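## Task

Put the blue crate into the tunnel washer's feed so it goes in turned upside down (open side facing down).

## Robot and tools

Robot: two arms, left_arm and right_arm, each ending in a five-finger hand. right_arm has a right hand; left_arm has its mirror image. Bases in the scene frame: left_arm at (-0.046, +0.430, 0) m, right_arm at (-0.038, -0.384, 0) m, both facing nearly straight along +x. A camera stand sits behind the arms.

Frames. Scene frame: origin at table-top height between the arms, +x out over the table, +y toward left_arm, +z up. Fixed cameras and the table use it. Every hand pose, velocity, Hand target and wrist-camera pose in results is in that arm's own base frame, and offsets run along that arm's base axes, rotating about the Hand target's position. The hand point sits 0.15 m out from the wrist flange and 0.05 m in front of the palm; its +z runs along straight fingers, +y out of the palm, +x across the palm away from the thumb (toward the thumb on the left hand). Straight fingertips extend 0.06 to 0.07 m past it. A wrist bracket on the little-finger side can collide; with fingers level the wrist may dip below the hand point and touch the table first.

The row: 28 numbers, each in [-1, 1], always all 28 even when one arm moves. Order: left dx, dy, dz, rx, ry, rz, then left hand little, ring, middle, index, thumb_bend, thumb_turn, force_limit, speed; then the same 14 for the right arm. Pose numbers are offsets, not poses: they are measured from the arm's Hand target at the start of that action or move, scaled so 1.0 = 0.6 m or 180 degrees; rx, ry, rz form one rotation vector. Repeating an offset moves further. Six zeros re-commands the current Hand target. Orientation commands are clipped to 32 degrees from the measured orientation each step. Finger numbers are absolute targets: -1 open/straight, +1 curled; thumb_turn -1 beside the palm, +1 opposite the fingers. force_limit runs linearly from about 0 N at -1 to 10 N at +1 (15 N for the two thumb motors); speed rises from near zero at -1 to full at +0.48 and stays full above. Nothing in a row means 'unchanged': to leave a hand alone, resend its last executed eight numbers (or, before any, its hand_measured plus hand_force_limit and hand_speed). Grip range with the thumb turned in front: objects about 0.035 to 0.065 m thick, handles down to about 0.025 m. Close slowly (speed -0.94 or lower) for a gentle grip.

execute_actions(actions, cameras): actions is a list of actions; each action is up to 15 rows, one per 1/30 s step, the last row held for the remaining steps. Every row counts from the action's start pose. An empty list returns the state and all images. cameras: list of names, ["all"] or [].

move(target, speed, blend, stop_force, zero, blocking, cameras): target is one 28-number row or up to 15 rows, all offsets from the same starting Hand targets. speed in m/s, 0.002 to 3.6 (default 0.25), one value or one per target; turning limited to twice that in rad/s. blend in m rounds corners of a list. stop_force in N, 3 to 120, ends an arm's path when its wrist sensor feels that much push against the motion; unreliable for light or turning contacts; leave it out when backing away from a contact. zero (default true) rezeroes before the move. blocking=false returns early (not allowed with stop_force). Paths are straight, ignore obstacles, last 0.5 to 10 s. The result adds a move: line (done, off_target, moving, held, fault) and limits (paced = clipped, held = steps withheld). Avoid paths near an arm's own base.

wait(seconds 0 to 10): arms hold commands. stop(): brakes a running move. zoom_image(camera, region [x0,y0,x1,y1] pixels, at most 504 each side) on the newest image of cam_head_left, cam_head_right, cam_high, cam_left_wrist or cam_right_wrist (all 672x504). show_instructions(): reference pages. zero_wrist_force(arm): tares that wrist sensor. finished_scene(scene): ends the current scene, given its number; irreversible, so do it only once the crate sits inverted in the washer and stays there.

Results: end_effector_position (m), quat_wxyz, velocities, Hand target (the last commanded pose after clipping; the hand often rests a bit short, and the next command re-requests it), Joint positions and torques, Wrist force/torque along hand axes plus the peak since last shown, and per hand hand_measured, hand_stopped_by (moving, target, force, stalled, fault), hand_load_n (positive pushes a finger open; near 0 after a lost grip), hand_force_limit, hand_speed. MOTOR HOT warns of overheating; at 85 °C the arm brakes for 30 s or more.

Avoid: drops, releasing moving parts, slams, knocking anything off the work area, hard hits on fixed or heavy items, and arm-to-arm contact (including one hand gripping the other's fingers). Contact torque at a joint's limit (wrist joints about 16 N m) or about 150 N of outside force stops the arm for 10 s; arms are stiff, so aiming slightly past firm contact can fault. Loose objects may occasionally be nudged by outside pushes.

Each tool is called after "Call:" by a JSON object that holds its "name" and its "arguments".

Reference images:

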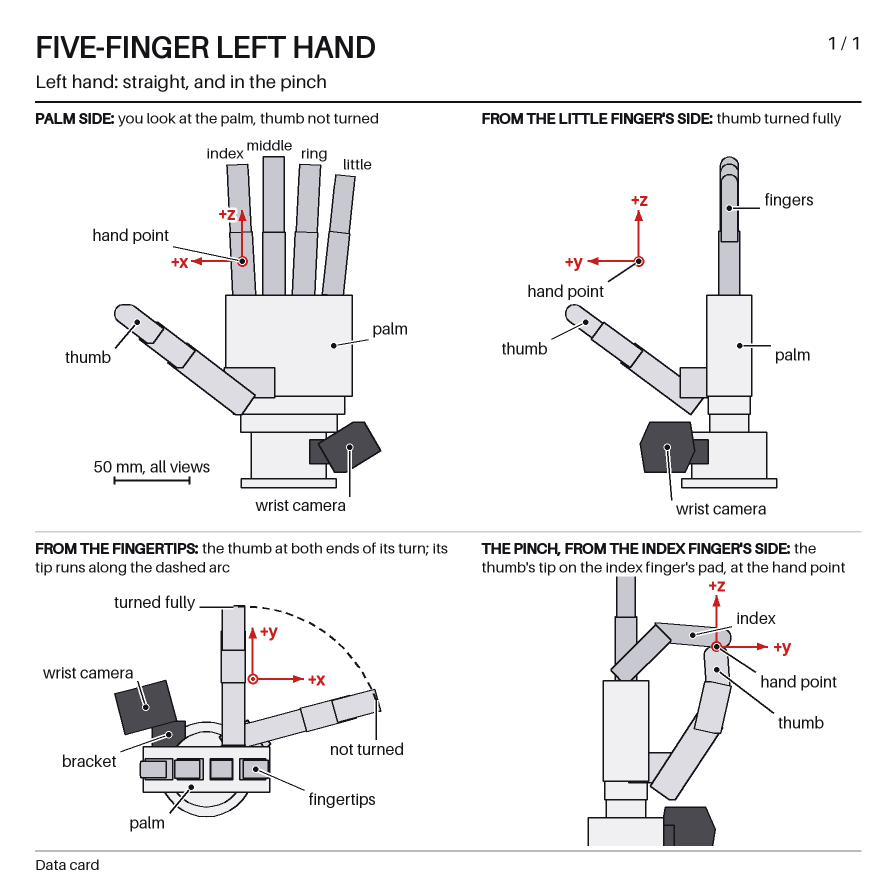

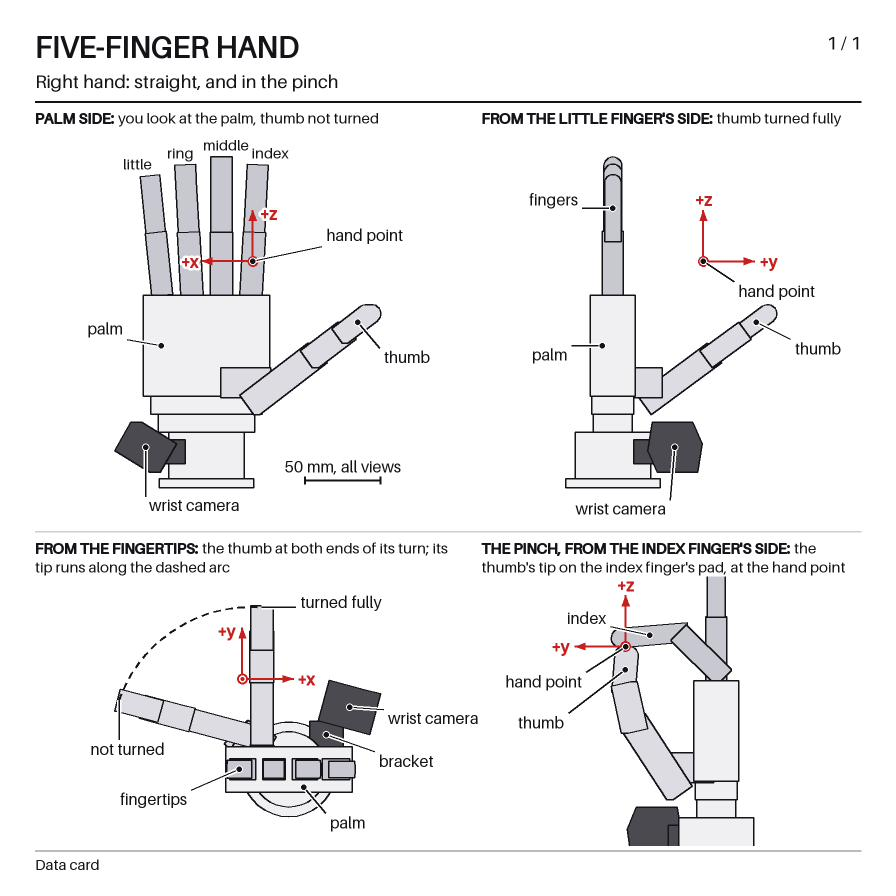

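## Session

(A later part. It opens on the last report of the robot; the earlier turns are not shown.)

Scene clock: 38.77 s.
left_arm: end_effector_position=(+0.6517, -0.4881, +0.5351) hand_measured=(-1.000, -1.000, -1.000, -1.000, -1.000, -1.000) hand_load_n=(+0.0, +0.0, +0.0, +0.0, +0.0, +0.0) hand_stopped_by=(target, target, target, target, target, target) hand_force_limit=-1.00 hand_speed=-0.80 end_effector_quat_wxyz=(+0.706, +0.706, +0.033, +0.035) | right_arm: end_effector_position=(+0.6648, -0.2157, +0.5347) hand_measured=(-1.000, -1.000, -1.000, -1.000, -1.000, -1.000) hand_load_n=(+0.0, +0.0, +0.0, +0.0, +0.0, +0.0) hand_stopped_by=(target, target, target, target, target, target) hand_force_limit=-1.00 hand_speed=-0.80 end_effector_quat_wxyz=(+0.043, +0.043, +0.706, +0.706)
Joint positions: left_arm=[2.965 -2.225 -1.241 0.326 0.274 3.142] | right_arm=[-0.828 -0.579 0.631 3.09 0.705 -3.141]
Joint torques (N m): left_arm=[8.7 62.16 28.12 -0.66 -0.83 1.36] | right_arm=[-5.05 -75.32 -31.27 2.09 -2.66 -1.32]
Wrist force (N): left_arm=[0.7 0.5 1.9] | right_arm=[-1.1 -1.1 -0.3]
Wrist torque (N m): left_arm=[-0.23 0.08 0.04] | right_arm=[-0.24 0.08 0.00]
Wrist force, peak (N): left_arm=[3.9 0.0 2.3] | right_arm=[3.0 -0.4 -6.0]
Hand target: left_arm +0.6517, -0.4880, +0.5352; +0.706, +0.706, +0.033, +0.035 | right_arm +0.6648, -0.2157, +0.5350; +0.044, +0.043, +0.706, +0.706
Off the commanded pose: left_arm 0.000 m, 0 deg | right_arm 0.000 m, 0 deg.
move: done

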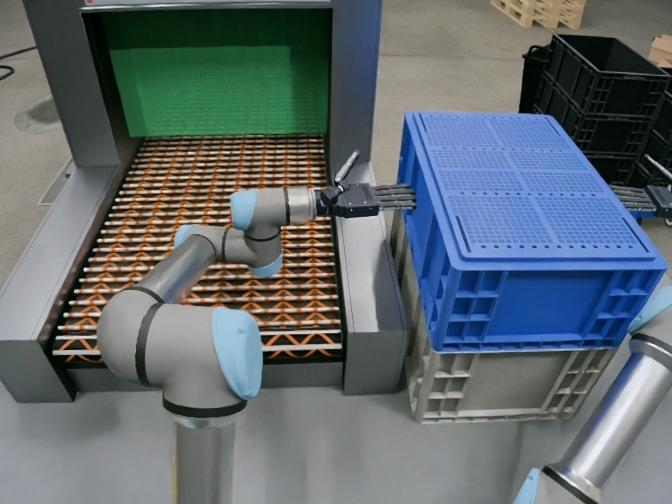

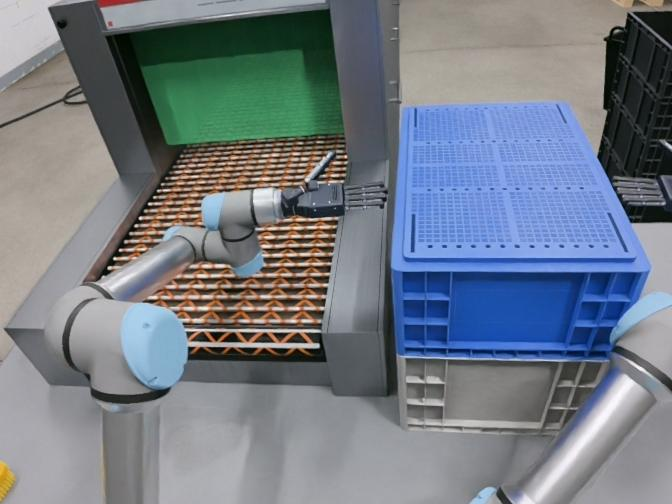

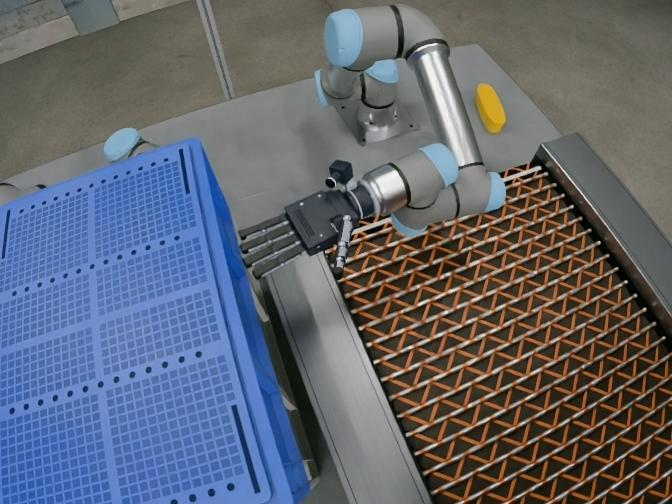

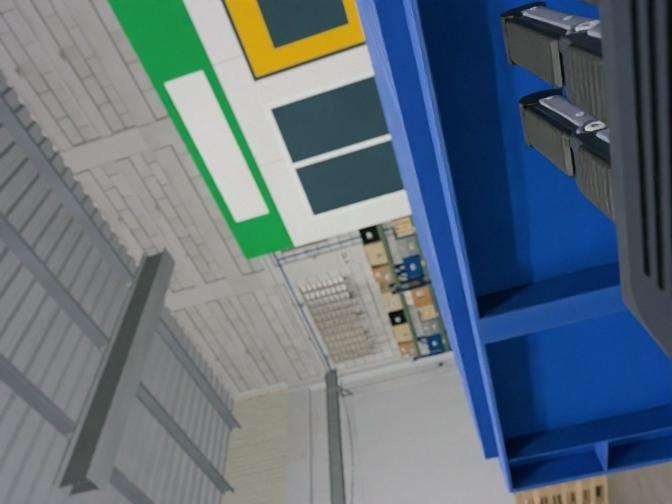

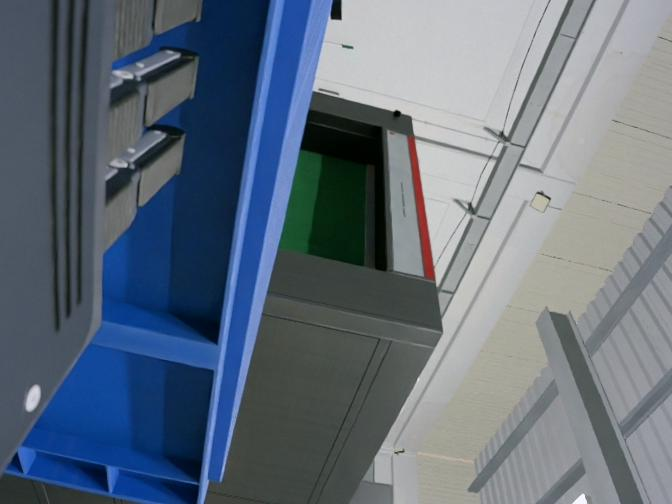

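Call:
{"name": "move", "arguments": {"target": [[0.0417,-0.0017,0,0,0,0,-1,-1,-1,-1,-1,-1,-1,-0.8,0.045,0.0,0,0,0,-0.0056,-1,-1,-1,-1,-1,-1,-1,-0.8]], "speed": 0.15, "cameras": ["all"]}}

Call:
{"name": "zoom_image", "arguments": {"camera": "cam_high", "region": [190, 130, 310, 330]}}

Call:
{"name": "zoom_image", "arguments": {"camera": "cam_head_left", "region": [395, 100, 455, 230]}}

Call:
{"name": "zoom_image", "arguments": {"camera": "cam_head_right", "region": [560, 90, 672, 230]}}

Scene clock: 43.87 s.
left_arm: end_effector_position=(+0.6769, -0.4889, +0.5349) hand_measured=(-1.000, -1.000, -1.000, -1.000, -1.000, -1.000) hand_load_n=(+0.0, -0.5, +0.0, +0.0, +0.0, +0.0) hand_stopped_by=(target, target, target, target, target, target) hand_force_limit=-1.00 hand_speed=-0.80 end_effector_quat_wxyz=(+0.706, +0.706, +0.034, +0.035) | right_arm: end_effector_position=(+0.6920, -0.2157, +0.5347) hand_measured=(-1.000, -1.000, -1.000, -1.000, -1.000, -1.000) hand_load_n=(+0.0, +0.0, +0.0, +0.0, +0.0, +0.0) hand_stopped_by=(target, target, target, target, target, target) hand_force_limit=-1.00 hand_speed=-0.80 end_effector_quat_wxyz=(+0.050, +0.050, +0.705, +0.705)
Joint positions: left_arm=[2.97 -2.284 -1.14 0.284 0.268 3.142] | right_arm=[-0.805 -0.499 0.477 3.164 0.664 -3.141]
Joint torques (N m): left_arm=[-6.91 78.8 16.82 2.49 0.59 -1.25] | right_arm=[-9.55 -86.69 -13.71 -0.89 2.12 0.24]
Wrist force (N): left_arm=[0.2 0.6 1.9] | right_arm=[-0.6 -0.9 -0.2]
Wrist torque (N m): left_arm=[-0.21 0.15 0.01] | right_arm=[-0.20 -0.03 0.03]
Wrist force, peak (N): left_arm=[1.2 0.0 2.2] | right_arm=[-0.9 -1.8 -1.7]
Hand target: left_arm +0.6768, -0.4890, +0.5352; +0.706, +0.706, +0.033, +0.035 | right_arm +0.6918, -0.2157, +0.5350; +0.050, +0.050, +0.706, +0.705
Off the commanded pose: left_arm 0.000 m, 0 deg | right_arm 0.000 m, 0 deg.
move: done

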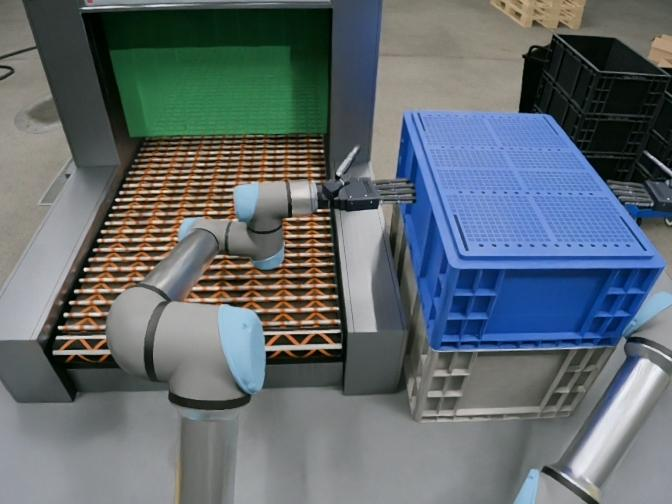

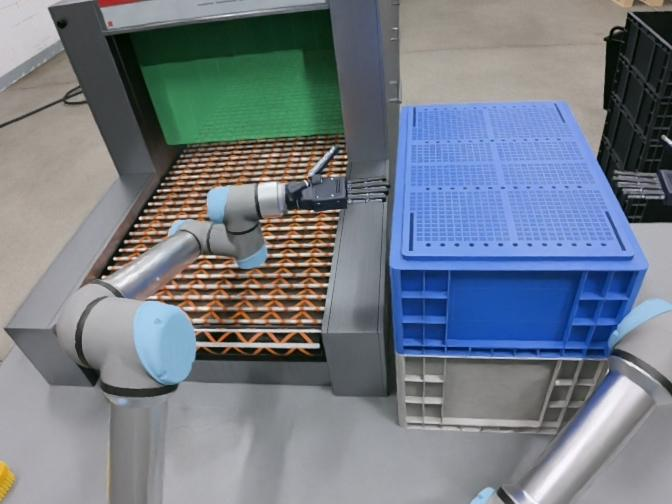

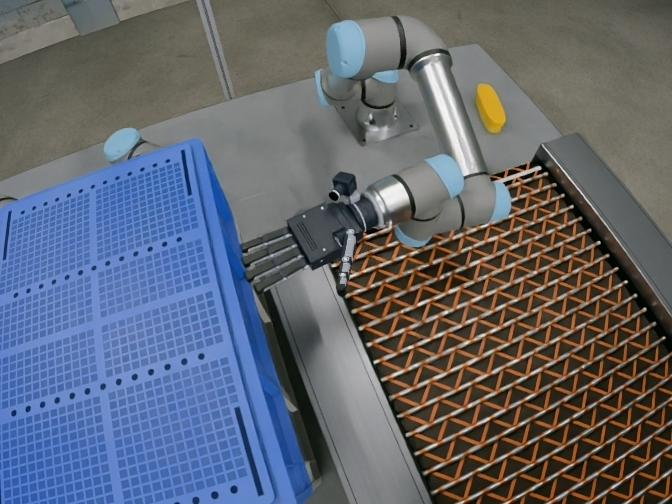

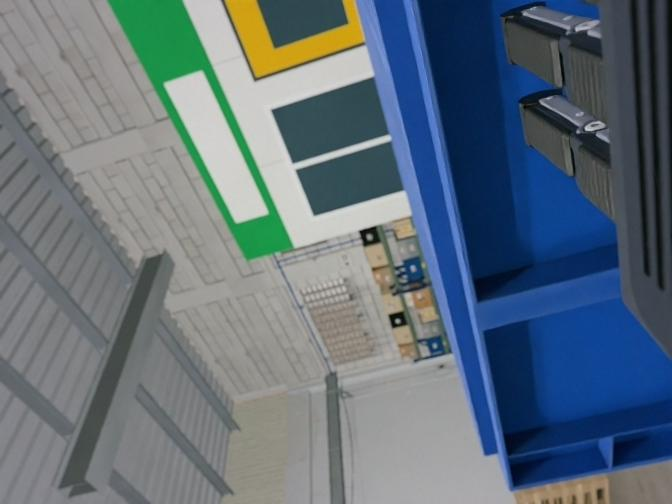

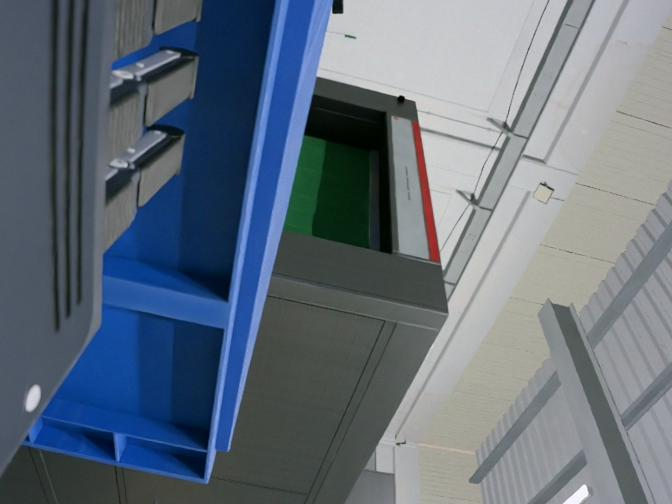

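Scaled by 2.520 from the camera's 672x504 image, which has a finer 960x720 frame.

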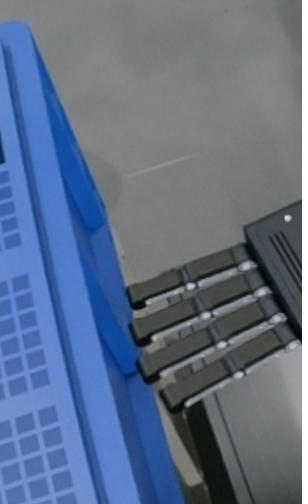

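Scaled by 3.877 from the camera's 672x504 image, which has a finer 960x720 frame.

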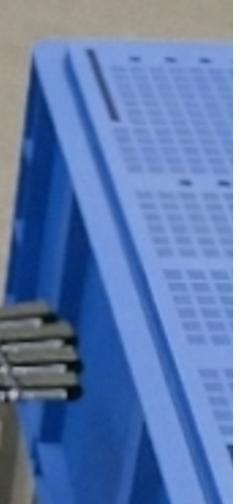

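Scaled by 3.600 from the camera's 672x504 image, which has a finer 960x720 frame.

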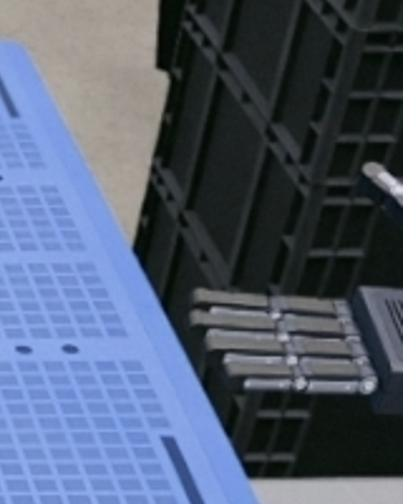

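Call:
{"name": "zoom_image", "arguments": {"camera": "cam_left_wrist", "region": [350, 0, 672, 504]}}

Call:
{"name": "zoom_image", "arguments": {"camera": "cam_right_wrist", "region": [0, 0, 350, 504]}}

Scaled by 1.000.

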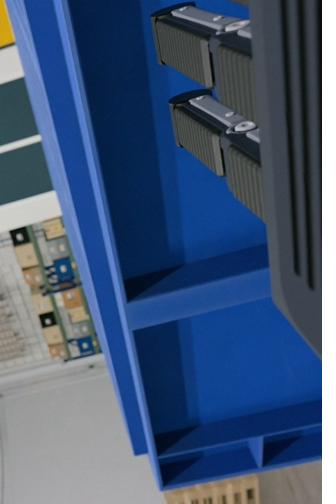

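Scaled by 1.000.

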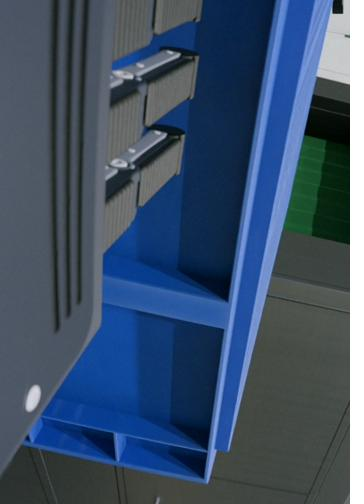

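Call:
{"name": "move", "arguments": {"target": [[-0.417,0.009,-0.1,0.0244,-0.499,-0.0244,-1,-1,-1,-1,-1,-1,-1,-0.8,-0.4197,-0.0363,-0.1,-0.0195,-0.5006,0.0518,-1,-1,-1,-1,-1,-1,-1,-0.8],[-0.478,-0.0438,-0.1,0.0244,-0.499,-0.0244,-1,-1,-1,-1,-1,-1,-1,-0.8,-0.462,0.0267,-0.1,-0.0195,-0.5006,0.0518,-1,-1,-1,-1,-1,-1,-1,-0.8],[-0.5947,-0.0385,-0.1,0.0244,-0.499,-0.0244,-1,-1,-1,-1,-1,-1,-1,-0.8,-0.5903,0.0257,-0.1,-0.0195,-0.5006,0.0518,-1,-1,-1,-1,-1,-1,-1,-0.8],[-0.585,-0.0385,-0.1,0.0244,-0.499,-0.0244,-1,-1,-1,-1,-1,-1,-1,-0.8,-0.581,0.0257,-0.1,-0.0195,-0.5006,0.0518,-1,-1,-1,-1,-1,-1,-1,-0.8],[-0.58,0.033,-0.1,0.0244,-0.499,-0.0244,-1,-1,-1,-1,-1,-1,-1,-0.8,-0.58,-0.046,-0.1,-0.0195,-0.5006,0.0518,-1,-1,-1,-1,-1,-1,-1,-0.8]], "speed": [0.35,0.1,0.07,0.05,0.15], "blend": [0,0,0,0.002,0], "cameras": ["cam_head_left","cam_high"]}}

Scene clock: 53.50 s.
left_arm: end_effector_position=(+0.3287, -0.4692, +0.4753) hand_measured=(-1.000, -1.000, -1.000, -1.000, -1.000, -1.000) hand_load_n=(+0.0, +0.0, +0.0, +0.0, +0.0, +0.0) hand_stopped_by=(target, target, target, target, target, target) hand_force_limit=-1.00 hand_speed=-0.80 end_effector_quat_wxyz=(+0.500, +0.500, -0.501, +0.500) | right_arm: end_effector_position=(+0.3438, -0.2434, +0.4748) hand_measured=(-1.000, -1.000, -1.000, -1.000, -1.000, -1.000) hand_load_n=(+0.0, +0.5, +0.0, +0.0, -0.5, +0.0) hand_stopped_by=(target, target, target, target, target, target) hand_force_limit=-1.00 hand_speed=-0.80 end_effector_quat_wxyz=(+0.484, -0.516, +0.484, +0.515)
Joint positions: left_arm=[2.932 -1.826 -1.939 0.62 0.209 4.716] | right_arm=[-1.07 -0.889 1.276 2.753 1.134 -4.713]
Joint torques (N m): left_arm=[8.01 12.07 18.23 -1.29 -1.25 0.4] | right_arm=[5.47 -60.59 -28.47 0.53 -2.23 1.05]
Wrist force (N): left_arm=[2.1 -2.4 1.6] | right_arm=[-0.6 1.5 -1.1]
Wrist torque (N m): left_arm=[-0.20 0.29 0.04] | right_arm=[0.34 -0.12 0.05]
Wrist force, peak (N): left_arm=[3.7 -18.1 -1.2] | right_arm=[0.9 -9.0 -4.8]
Hand target: left_arm +0.3288, -0.4692, +0.4752; +0.500, +0.500, -0.500, +0.500 | right_arm +0.3438, -0.2433, +0.4750; +0.483, -0.517, +0.484, +0.515
Off the commanded pose: left_arm 0.000 m, 0 deg | right_arm 0.000 m, 0 deg.
move: done
Images, in order (width x height): cam_head_left 672x504, cam_high 672x504.

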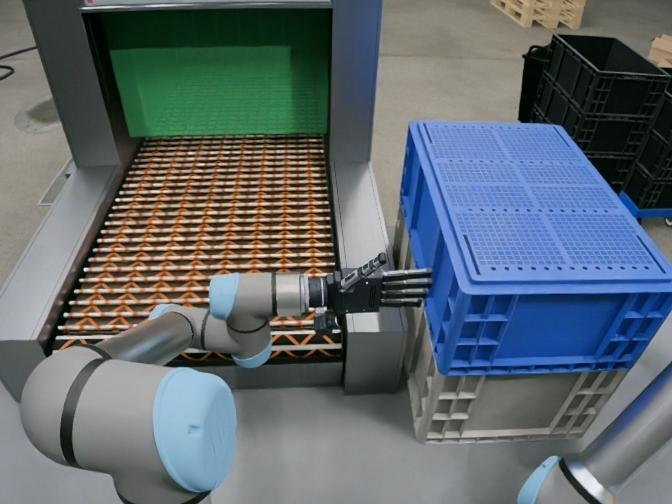

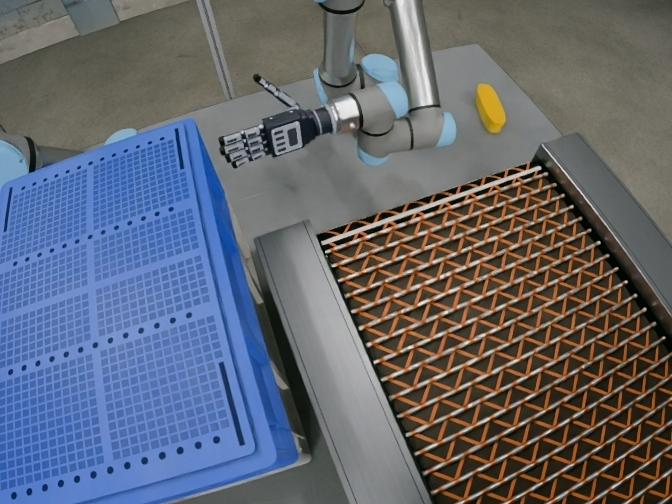

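Call:
{"name": "move", "arguments": {"target": [[0.202,0.007,0.1,-0.0244,0.499,0.0244,-1,-1,-1,-1,-1,-1,-1,-0.8,0.194,0.005,0.1,0.0195,0.5006,-0.0518,-1,-1,-1,-1,-1,-1,-1,-0.8],[0.538,-0.0313,0.1,-0.0244,0.499,0.0244,-1,-1,-1,-1,-1,-1,-1,-0.8,0.540,0.046,0.1,0.0195,0.5006,-0.0518,-1,-1,-1,-1,-1,-1,-1,-0.8]], "speed": [0.35,0.25], "blend": [0.01,0], "cameras": ["all"]}}

Call:
{"name": "zoom_image", "arguments": {"camera": "cam_high", "region": [190, 100, 310, 300]}}

Call:
{"name": "zoom_image", "arguments": {"camera": "cam_head_left", "region": [395, 110, 455, 240]}}

Scene clock: 57.60 s.
left_arm: end_effector_position=(+0.6516, -0.4879, +0.5351) hand_measured=(-1.000, -1.000, -1.000, -1.000, -1.000, -1.000) hand_load_n=(+0.0, +0.0, +0.0, +0.0, +0.0, +0.0) hand_stopped_by=(target, target, target, target, target, target) hand_force_limit=-1.00 hand_speed=-0.80 end_effector_quat_wxyz=(+0.706, +0.706, +0.033, +0.035) | right_arm: end_effector_position=(+0.6678, -0.2158, +0.5348) hand_measured=(-1.000, -1.000, -1.000, -1.000, -1.000, -1.000) hand_load_n=(+0.0, +0.0, +0.0, +0.0, +0.0, +0.0) hand_stopped_by=(target, target, target, target, target, target) hand_force_limit=-1.00 hand_speed=-0.80 end_effector_quat_wxyz=(+0.050, +0.050, +0.705, +0.705)
Joint positions: left_arm=[2.965 -2.224 -1.241 0.326 0.274 3.142] | right_arm=[-0.828 -0.586 0.644 3.083 0.688 -3.141]
Joint torques (N m): left_arm=[-8.41 60.57 26.06 -1.02 1.04 1.24] | right_arm=[-0.56 -75.42 -33.35 2.98 -2.64 -1.33]
Wrist force (N): left_arm=[0.6 -0.5 1.9] | right_arm=[-1.0 -1.2 -0.4]
Wrist torque (N m): left_arm=[-0.37 0.10 0.07] | right_arm=[-0.24 0.08 -0.01]
Wrist force, peak (N): left_arm=[-3.3 0.0 3.9] | right_arm=[3.4 0.6 -4.4]
Hand target: left_arm +0.6516, -0.4880, +0.5352; +0.706, +0.706, +0.033, +0.035 | right_arm +0.6678, -0.2157, +0.5350; +0.050, +0.050, +0.706, +0.705
Off the commanded pose: left_arm 0.000 m, 0 deg | right_arm 0.000 m, 0 deg.
move: done

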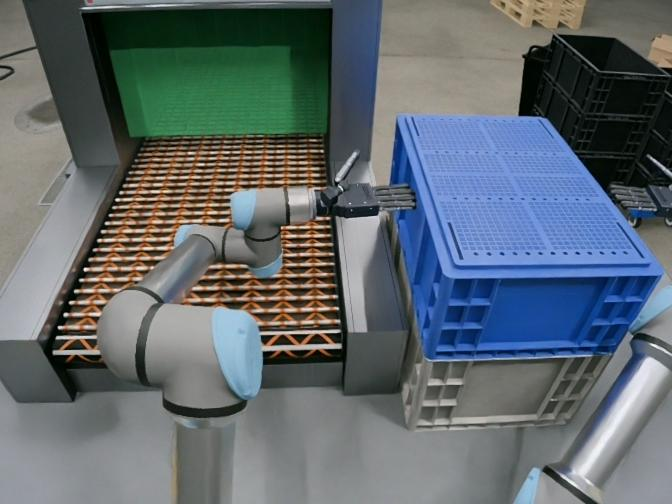

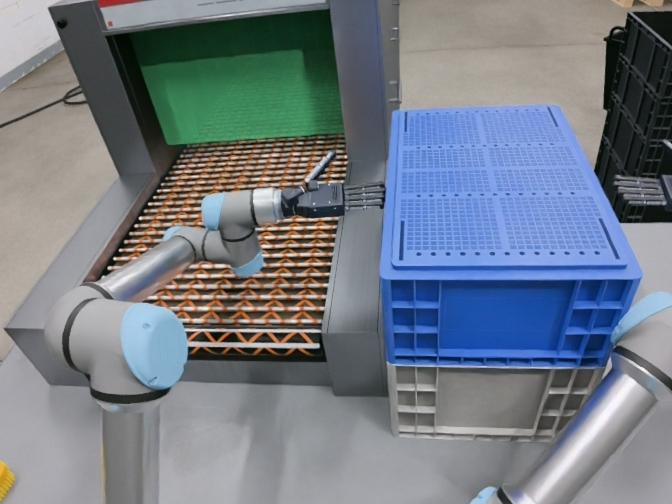

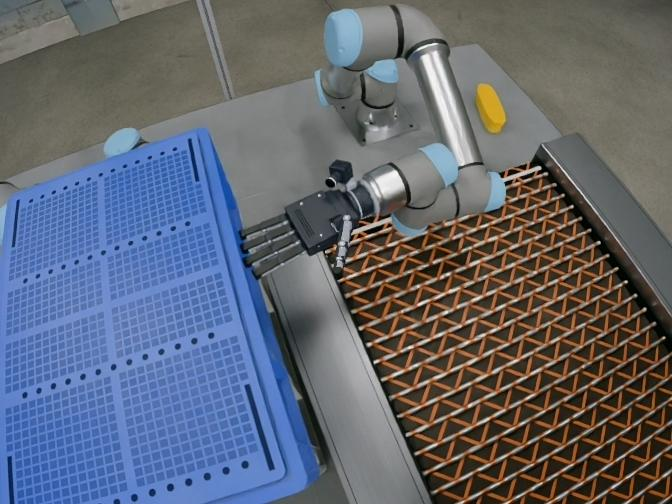

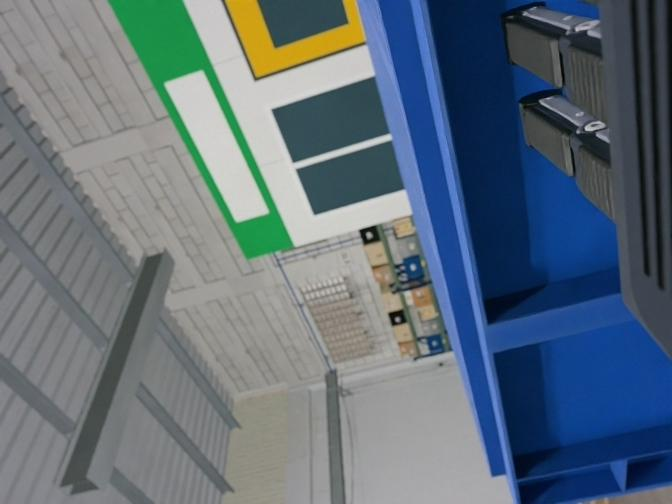

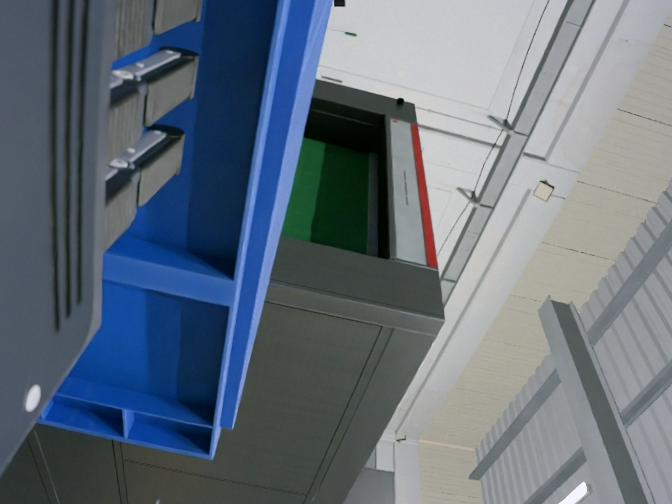

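Scaled by 2.520 from the camera's 672x504 image, which has a finer 960x720 frame.

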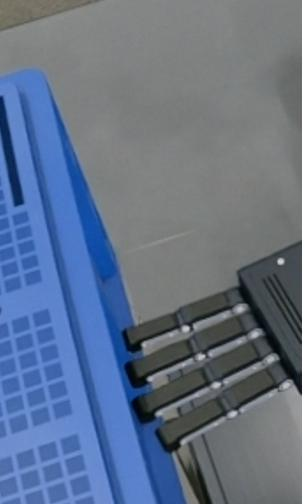

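Scaled by 3.877 from the camera's 672x504 image, which has a finer 960x720 frame.

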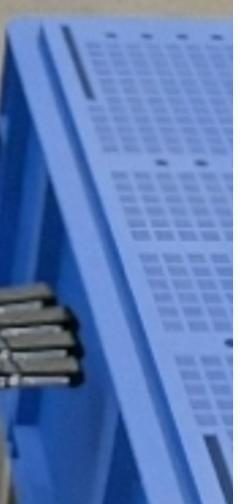

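Call:
{"name": "move", "arguments": {"target": [[0.0,0.034,0,0,0,0,-1,-1,-1,-1,-1,-1,-1,-0.8,0.0,0.02,0,0,0,0,-1,-1,-1,-1,-1,-1,-1,-0.8],[0.0433,0.0347,0,0,0,0,-1,-1,-1,-1,-1,-1,-1,-0.8,0.033,0.0553,0,0,0,0,-1,-1,-1,-1,-1,-1,-1,-0.8]], "speed": 0.15, "blend": [0.005,0], "cameras": ["all"]}}

Call:
{"name": "zoom_image", "arguments": {"camera": "cam_head_left", "region": [390, 110, 470, 300]}}

Scene clock: 59.83 s.
left_arm: end_effector_position=(+0.6776, -0.4671, +0.5349) hand_measured=(-1.000, -1.000, -1.000, -1.000, -1.000, -1.000) hand_load_n=(+0.0, +0.0, +0.0, +0.5, +0.0, +0.0) hand_stopped_by=(target, target, target, target, target, target) hand_force_limit=-1.00 hand_speed=-0.80 end_effector_quat_wxyz=(+0.706, +0.706, +0.034, +0.035) | right_arm: end_effector_position=(+0.6877, -0.1826, +0.5348) hand_measured=(-1.000, -1.000, -1.000, -1.000, -1.000, -1.000) hand_load_n=(+0.0, +0.0, +0.0, +0.0, +0.0, +0.0) hand_stopped_by=(target, target, target, target, target, target) hand_force_limit=-1.00 hand_speed=-0.80 end_effector_quat_wxyz=(+0.050, +0.050, +0.705, +0.705)
Joint positions: left_arm=[3.004 -2.266 -1.17 0.297 0.235 3.142] | right_arm=[-0.778 -0.599 0.669 3.072 0.638 -3.141]
Joint torques (N m): left_arm=[-11.73 77.58 28.08 0.1 0.94 -0.32] | right_arm=[-5.74 -61.97 -5.53 -1.66 0.88 1.1]
Wrist force (N): left_arm=[0.3 -0.3 2.1] | right_arm=[-1.1 -1.2 -0.6]
Wrist torque (N m): left_arm=[-0.36 0.13 0.04] | right_arm=[-0.22 0.08 -0.02]
Wrist force, peak (N): left_arm=[-0.4 -0.7 7.0] | right_arm=[-1.6 -1.7 -0.5]
Hand target: left_arm +0.6775, -0.4671, +0.5352; +0.706, +0.706, +0.033, +0.035 | right_arm +0.6876, -0.1825, +0.5350; +0.050, +0.050, +0.706, +0.705
Off the commanded pose: left_arm 0.000 m, 0 deg | right_arm 0.000 m, 0 deg.
move: done

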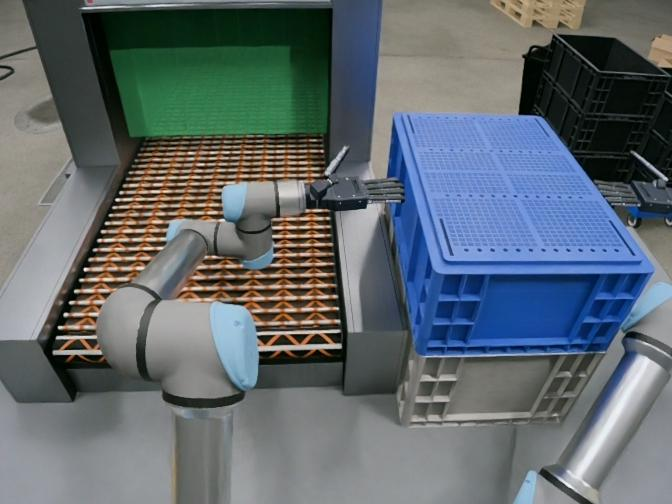

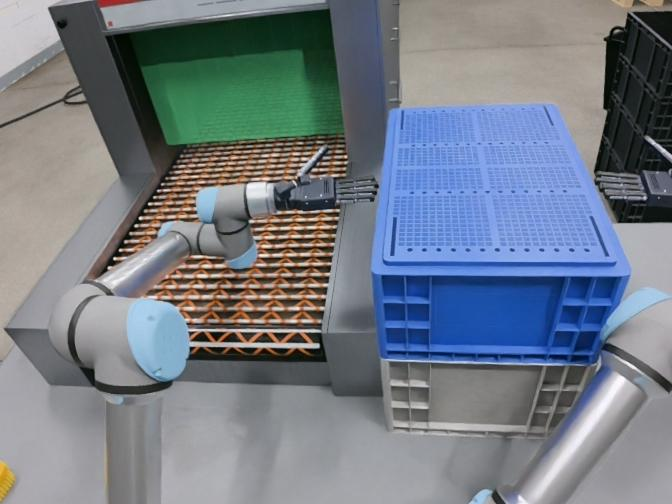

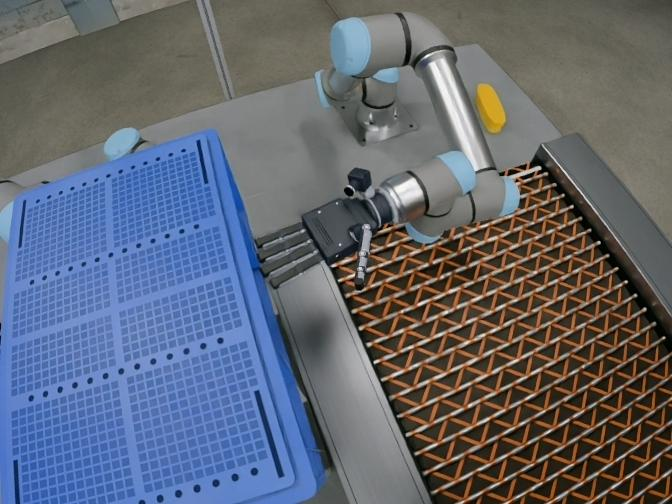

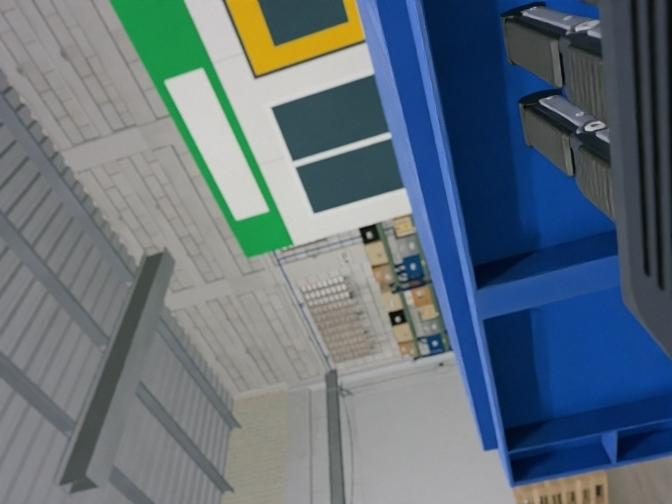

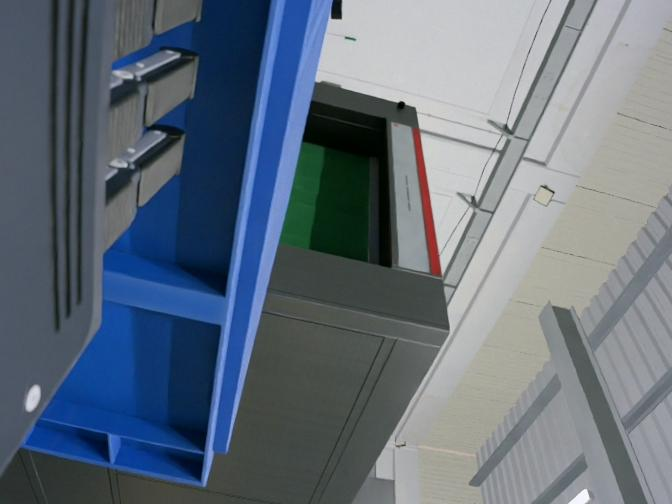

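Scaled by 2.653 from the camera's 672x504 image, which has a finer 960x720 frame.

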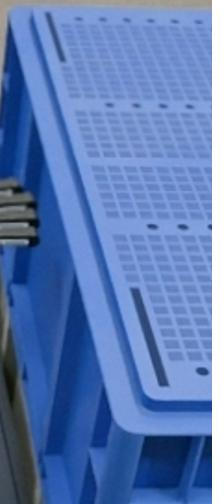

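Call:
{"name": "zoom_image", "arguments": {"camera": "cam_head_right", "region": [540, 100, 660, 280]}}

Call:
{"name": "zoom_image", "arguments": {"camera": "cam_head_left", "region": [540, 110, 672, 290]}}

Call:
{"name": "zoom_image", "arguments": {"camera": "cam_high", "region": [190, 120, 340, 320]}}

Scaled by 2.800 from the camera's 672x504 image, which has a finer 960x720 frame.

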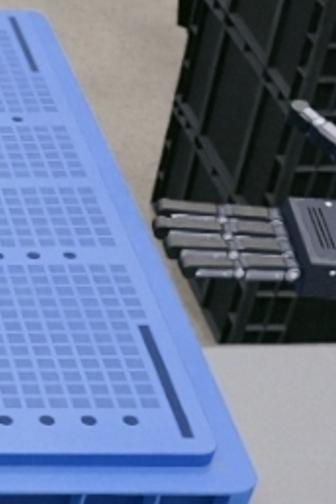

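Scaled by 2.800 from the camera's 672x504 image, which has a finer 960x720 frame.

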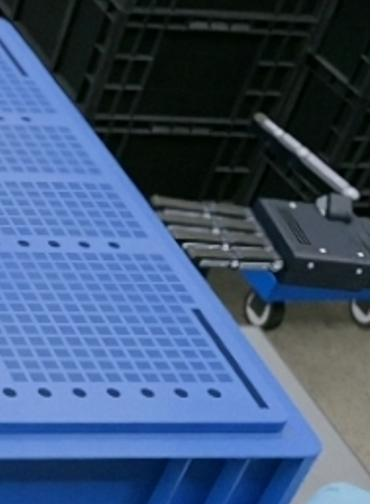

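Scaled by 2.520 from the camera's 672x504 image, which has a finer 960x720 frame.

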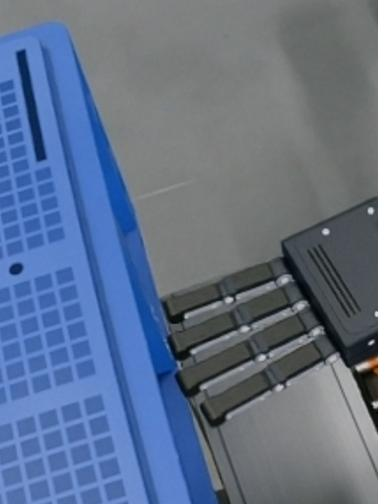

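Call:
{"name": "move", "arguments": {"target": [[-0.366,0.0235,-0.1,0.0244,-0.499,-0.0244,-1,-1,-1,-1,-1,-1,-1,-0.8,-0.355,-0.02,-0.1,-0.0195,-0.5006,0.0518,-1,-1,-1,-1,-1,-1,-1,-0.8]], "speed": 0.35}}

Call:
{"name": "move", "arguments": {"target": [[-0.0028,-0.1,0,0,0,0,-1,-1,-1,-1,-1,-1,-1,-0.8,0.0,0.1,0,0,0,0,-1,-1,-1,-1,-1,-1,-1,-0.8]], "speed": 0.05, "stop_force": 5, "cameras": ["all"]}}

Scene clock: 68.40 s.
left_arm: end_effector_position=(+0.4579, -0.4530, +0.4752) hand_measured=(-1.000, -1.000, -1.000, -1.000, -1.000, -1.000) hand_load_n=(+0.0, +0.0, +0.0, +0.0, +0.0, +0.0) hand_stopped_by=(target, target, target, target, target, target) hand_force_limit=-1.00 hand_speed=-0.80 end_effector_quat_wxyz=(+0.500, +0.500, -0.500, +0.500) | right_arm: end_effector_position=(+0.4746, -0.1945, +0.4750) hand_measured=(-1.000, -1.000, -1.000, -1.000, -1.000, -1.000) hand_load_n=(+0.0, +0.0, +0.0, +0.0, +0.0, +0.0) hand_stopped_by=(target, target, target, target, target, target) hand_force_limit=-1.00 hand_speed=-0.80 end_effector_quat_wxyz=(+0.483, -0.517, +0.484, +0.515)
Joint positions: left_arm=[3.01 -2.057 -1.6 0.512 0.131 4.717] | right_arm=[-0.865 -0.738 1.005 2.872 0.929 -4.712]
Joint torques (N m): left_arm=[7.69 47.06 19.78 1.5 -0.03 -1.17] | right_arm=[10.44 -20.52 -31.25 3.83 -2.59 -1.23]
Wrist force (N): left_arm=[1.9 -2.5 1.6] | right_arm=[-0.7 1.3 -1.4]
Wrist torque (N m): left_arm=[-0.19 0.30 0.02] | right_arm=[0.30 -0.02 -0.02]
Wrist force, peak (N): left_arm=[1.9 -2.5 2.1] | right_arm=[-0.7 2.0 -1.4]
Hand target: left_arm +0.4579, -0.4530, +0.4752; +0.500, +0.500, -0.500, +0.500 | right_arm +0.4746, -0.1945, +0.4750; +0.483, -0.517, +0.484, +0.515
Off the commanded pose: left_arm 0.000 m, 0 deg | right_arm 0.000 m, 0 deg.
move: done

Scene clock: 70.50 s.
left_arm: end_effector_position=(+0.4569, -0.4873, +0.4752) hand_measured=(-1.000, -1.000, -1.000, -1.000, -1.000, -1.000) hand_load_n=(+0.0, +0.0, +0.0, +0.0, +0.0, -0.5) hand_stopped_by=(target, target, target, target, target, target) hand_force_limit=-1.00 hand_speed=-0.80 end_effector_quat_wxyz=(+0.500, +0.500, -0.500, +0.500) | right_arm: end_effector_position=(+0.4746, -0.1540, +0.4750) hand_measured=(-1.000, -1.000, -1.000, -1.000, -1.000, -1.000) hand_load_n=(+0.0, +0.0, +0.0, +0.0, +0.0, +0.0) hand_stopped_by=(target, target, target, target, target, target) hand_force_limit=-1.00 hand_speed=-0.80 end_effector_quat_wxyz=(+0.483, -0.517, +0.484, +0.515)
Joint positions: left_arm=[2.948 -2.084 -1.557 0.497 0.193 4.716] | right_arm=[-0.825 -0.802 1.122 2.82 0.889 -4.712]
Joint torques (N m): left_arm=[-9.23 67.29 27.42 -1.31 0.81 1.44] | right_arm=[4.21 -20.18 -4.16 -1.39 -2.57 0.38]
Wrist force (N): left_arm=[2.0 -2.5 1.6] | right_arm=[0.0 1.1 -1.4]
Wrist torque (N m): left_arm=[-0.18 0.29 0.03] | right_arm=[0.28 -0.17 0.05]
Wrist force, peak (N): left_arm=[2.2 -1.1 -13.0] | right_arm=[0.6 2.5 -15.0]
Hand target: left_arm +0.4569, -0.4873, +0.4752; +0.500, +0.500, -0.500, +0.500 (not the last commanded pose) | right_arm +0.4746, -0.1540, +0.4750; +0.483, -0.517, +0.484, +0.515 (not the last commanded pose)
Off the commanded pose: left_arm 0.026 m, 0 deg | right_arm 0.019 m, 0 deg.
move: contact (left_arm, right_arm)

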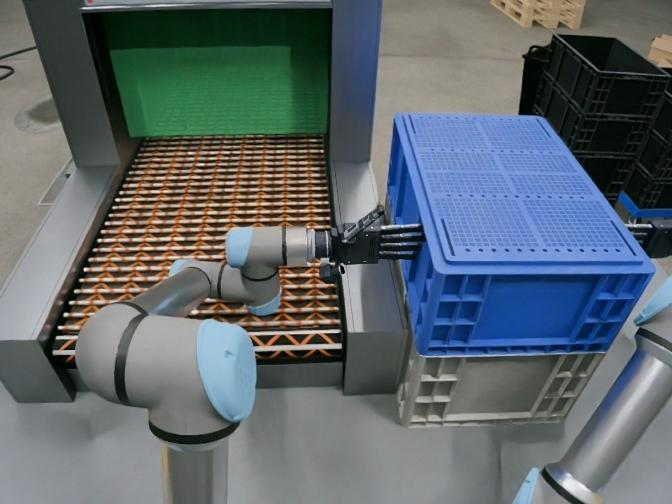

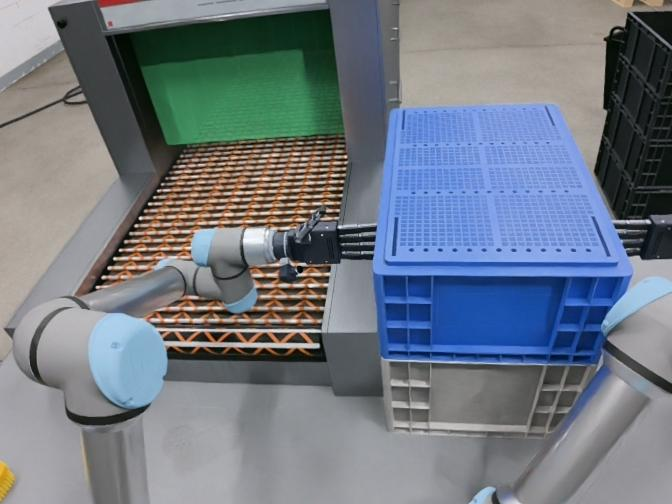

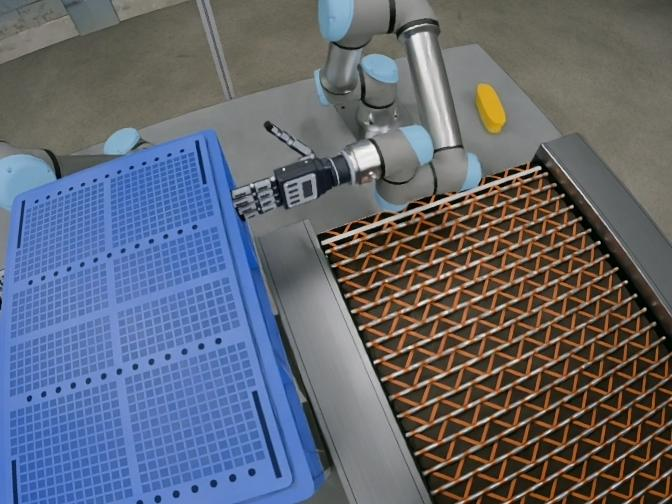

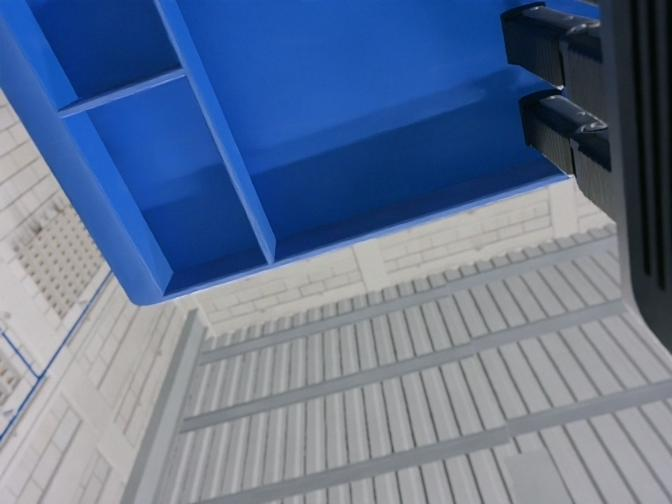

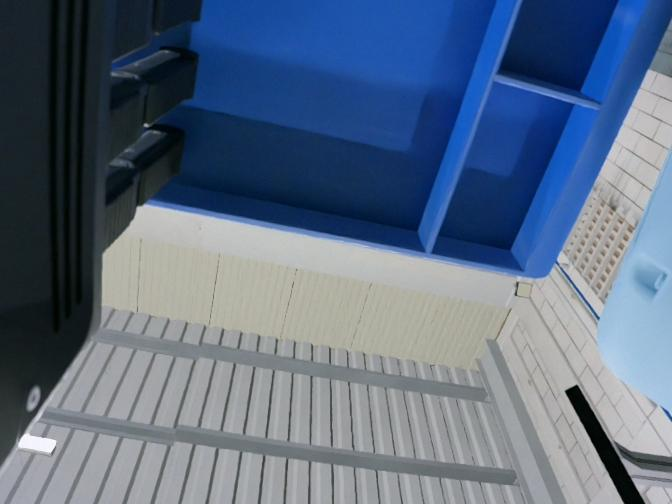

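Call:
{"name": "move", "arguments": {"target": [[0.0,0.012,0,0,0,0,-1,-1,-1,-1,-1,-1,-1,-0.8,0.0,-0.006,0,0,0,0,-1,-1,-1,-1,-1,-1,-1,-0.8],[0.2,0.0086,0,0,0,0,-1,-1,-1,-1,-1,-1,-1,-0.8,0.2,0.002,0,0,0,0,-1,-1,-1,-1,-1,-1,-1,-0.8]], "speed": 0.05, "stop_force": 5, "cameras": ["cam_head_left"]}}

Scene clock: 72.70 s.
left_arm: end_effector_position=(+0.4877, -0.4806, +0.4752) hand_measured=(-1.000, -1.000, -1.000, -1.000, -1.000, -1.000) hand_load_n=(+0.0, +0.0, +0.0, +0.0, +0.0, -0.5) hand_stopped_by=(target, target, target, target, target, target) hand_force_limit=-1.00 hand_speed=-0.80 end_effector_quat_wxyz=(+0.500, +0.500, -0.501, +0.500) | right_arm: end_effector_position=(+0.4959, -0.1568, +0.4750) hand_measured=(-1.000, -1.000, -1.000, -1.000, -1.000, -1.000) hand_load_n=(+0.0, +0.0, +0.0, +0.0, +0.0, +0.0) hand_stopped_by=(target, target, target, target, target, target) hand_force_limit=-1.00 hand_speed=-0.80 end_effector_quat_wxyz=(+0.484, -0.516, +0.484, +0.515)
Joint positions: left_arm=[2.97 -2.138 -1.468 0.462 0.171 4.717] | right_arm=[-0.805 -0.753 1.033 2.859 0.869 -4.712]
Joint torques (N m): left_arm=[-8.55 44.8 25.88 -1.09 -1.22 0.08] | right_arm=[10.66 -43.54 -31.59 3.74 0.47 -0.95]
Wrist force (N): left_arm=[1.8 -2.2 3.0] | right_arm=[-0.3 1.4 -1.4]
Wrist torque (N m): left_arm=[-0.23 0.36 0.02] | right_arm=[0.32 -0.08 0.03]
Wrist force, peak (N): left_arm=[-0.1 15.5 -2.1] | right_arm=[0.0 12.8 -3.8]
Hand target: left_arm +0.4877, -0.4806, +0.4751; +0.500, +0.500, -0.501, +0.500 (not the last commanded pose) | right_arm +0.4959, -0.1568, +0.4749; +0.484, -0.516, +0.484, +0.515 (not the last commanded pose)
Off the commanded pose: left_arm 0.089 m, 0 deg | right_arm 0.099 m, 0 deg.
move: contact (left_arm, right_arm); path passed 1 of 2 targets
Images, in order (width x height): cam_head_left 672x504.

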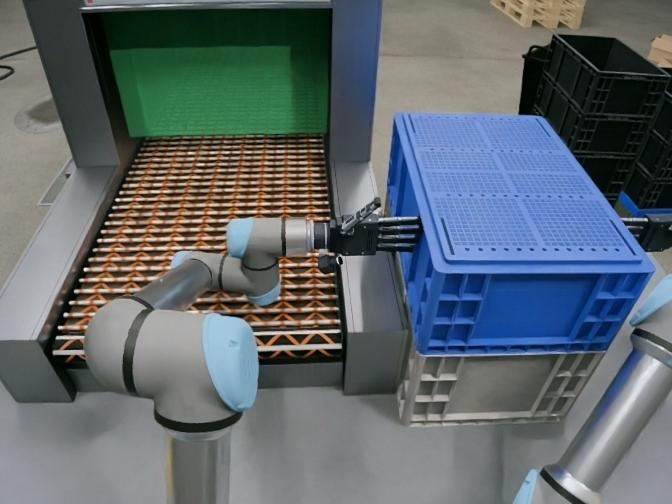

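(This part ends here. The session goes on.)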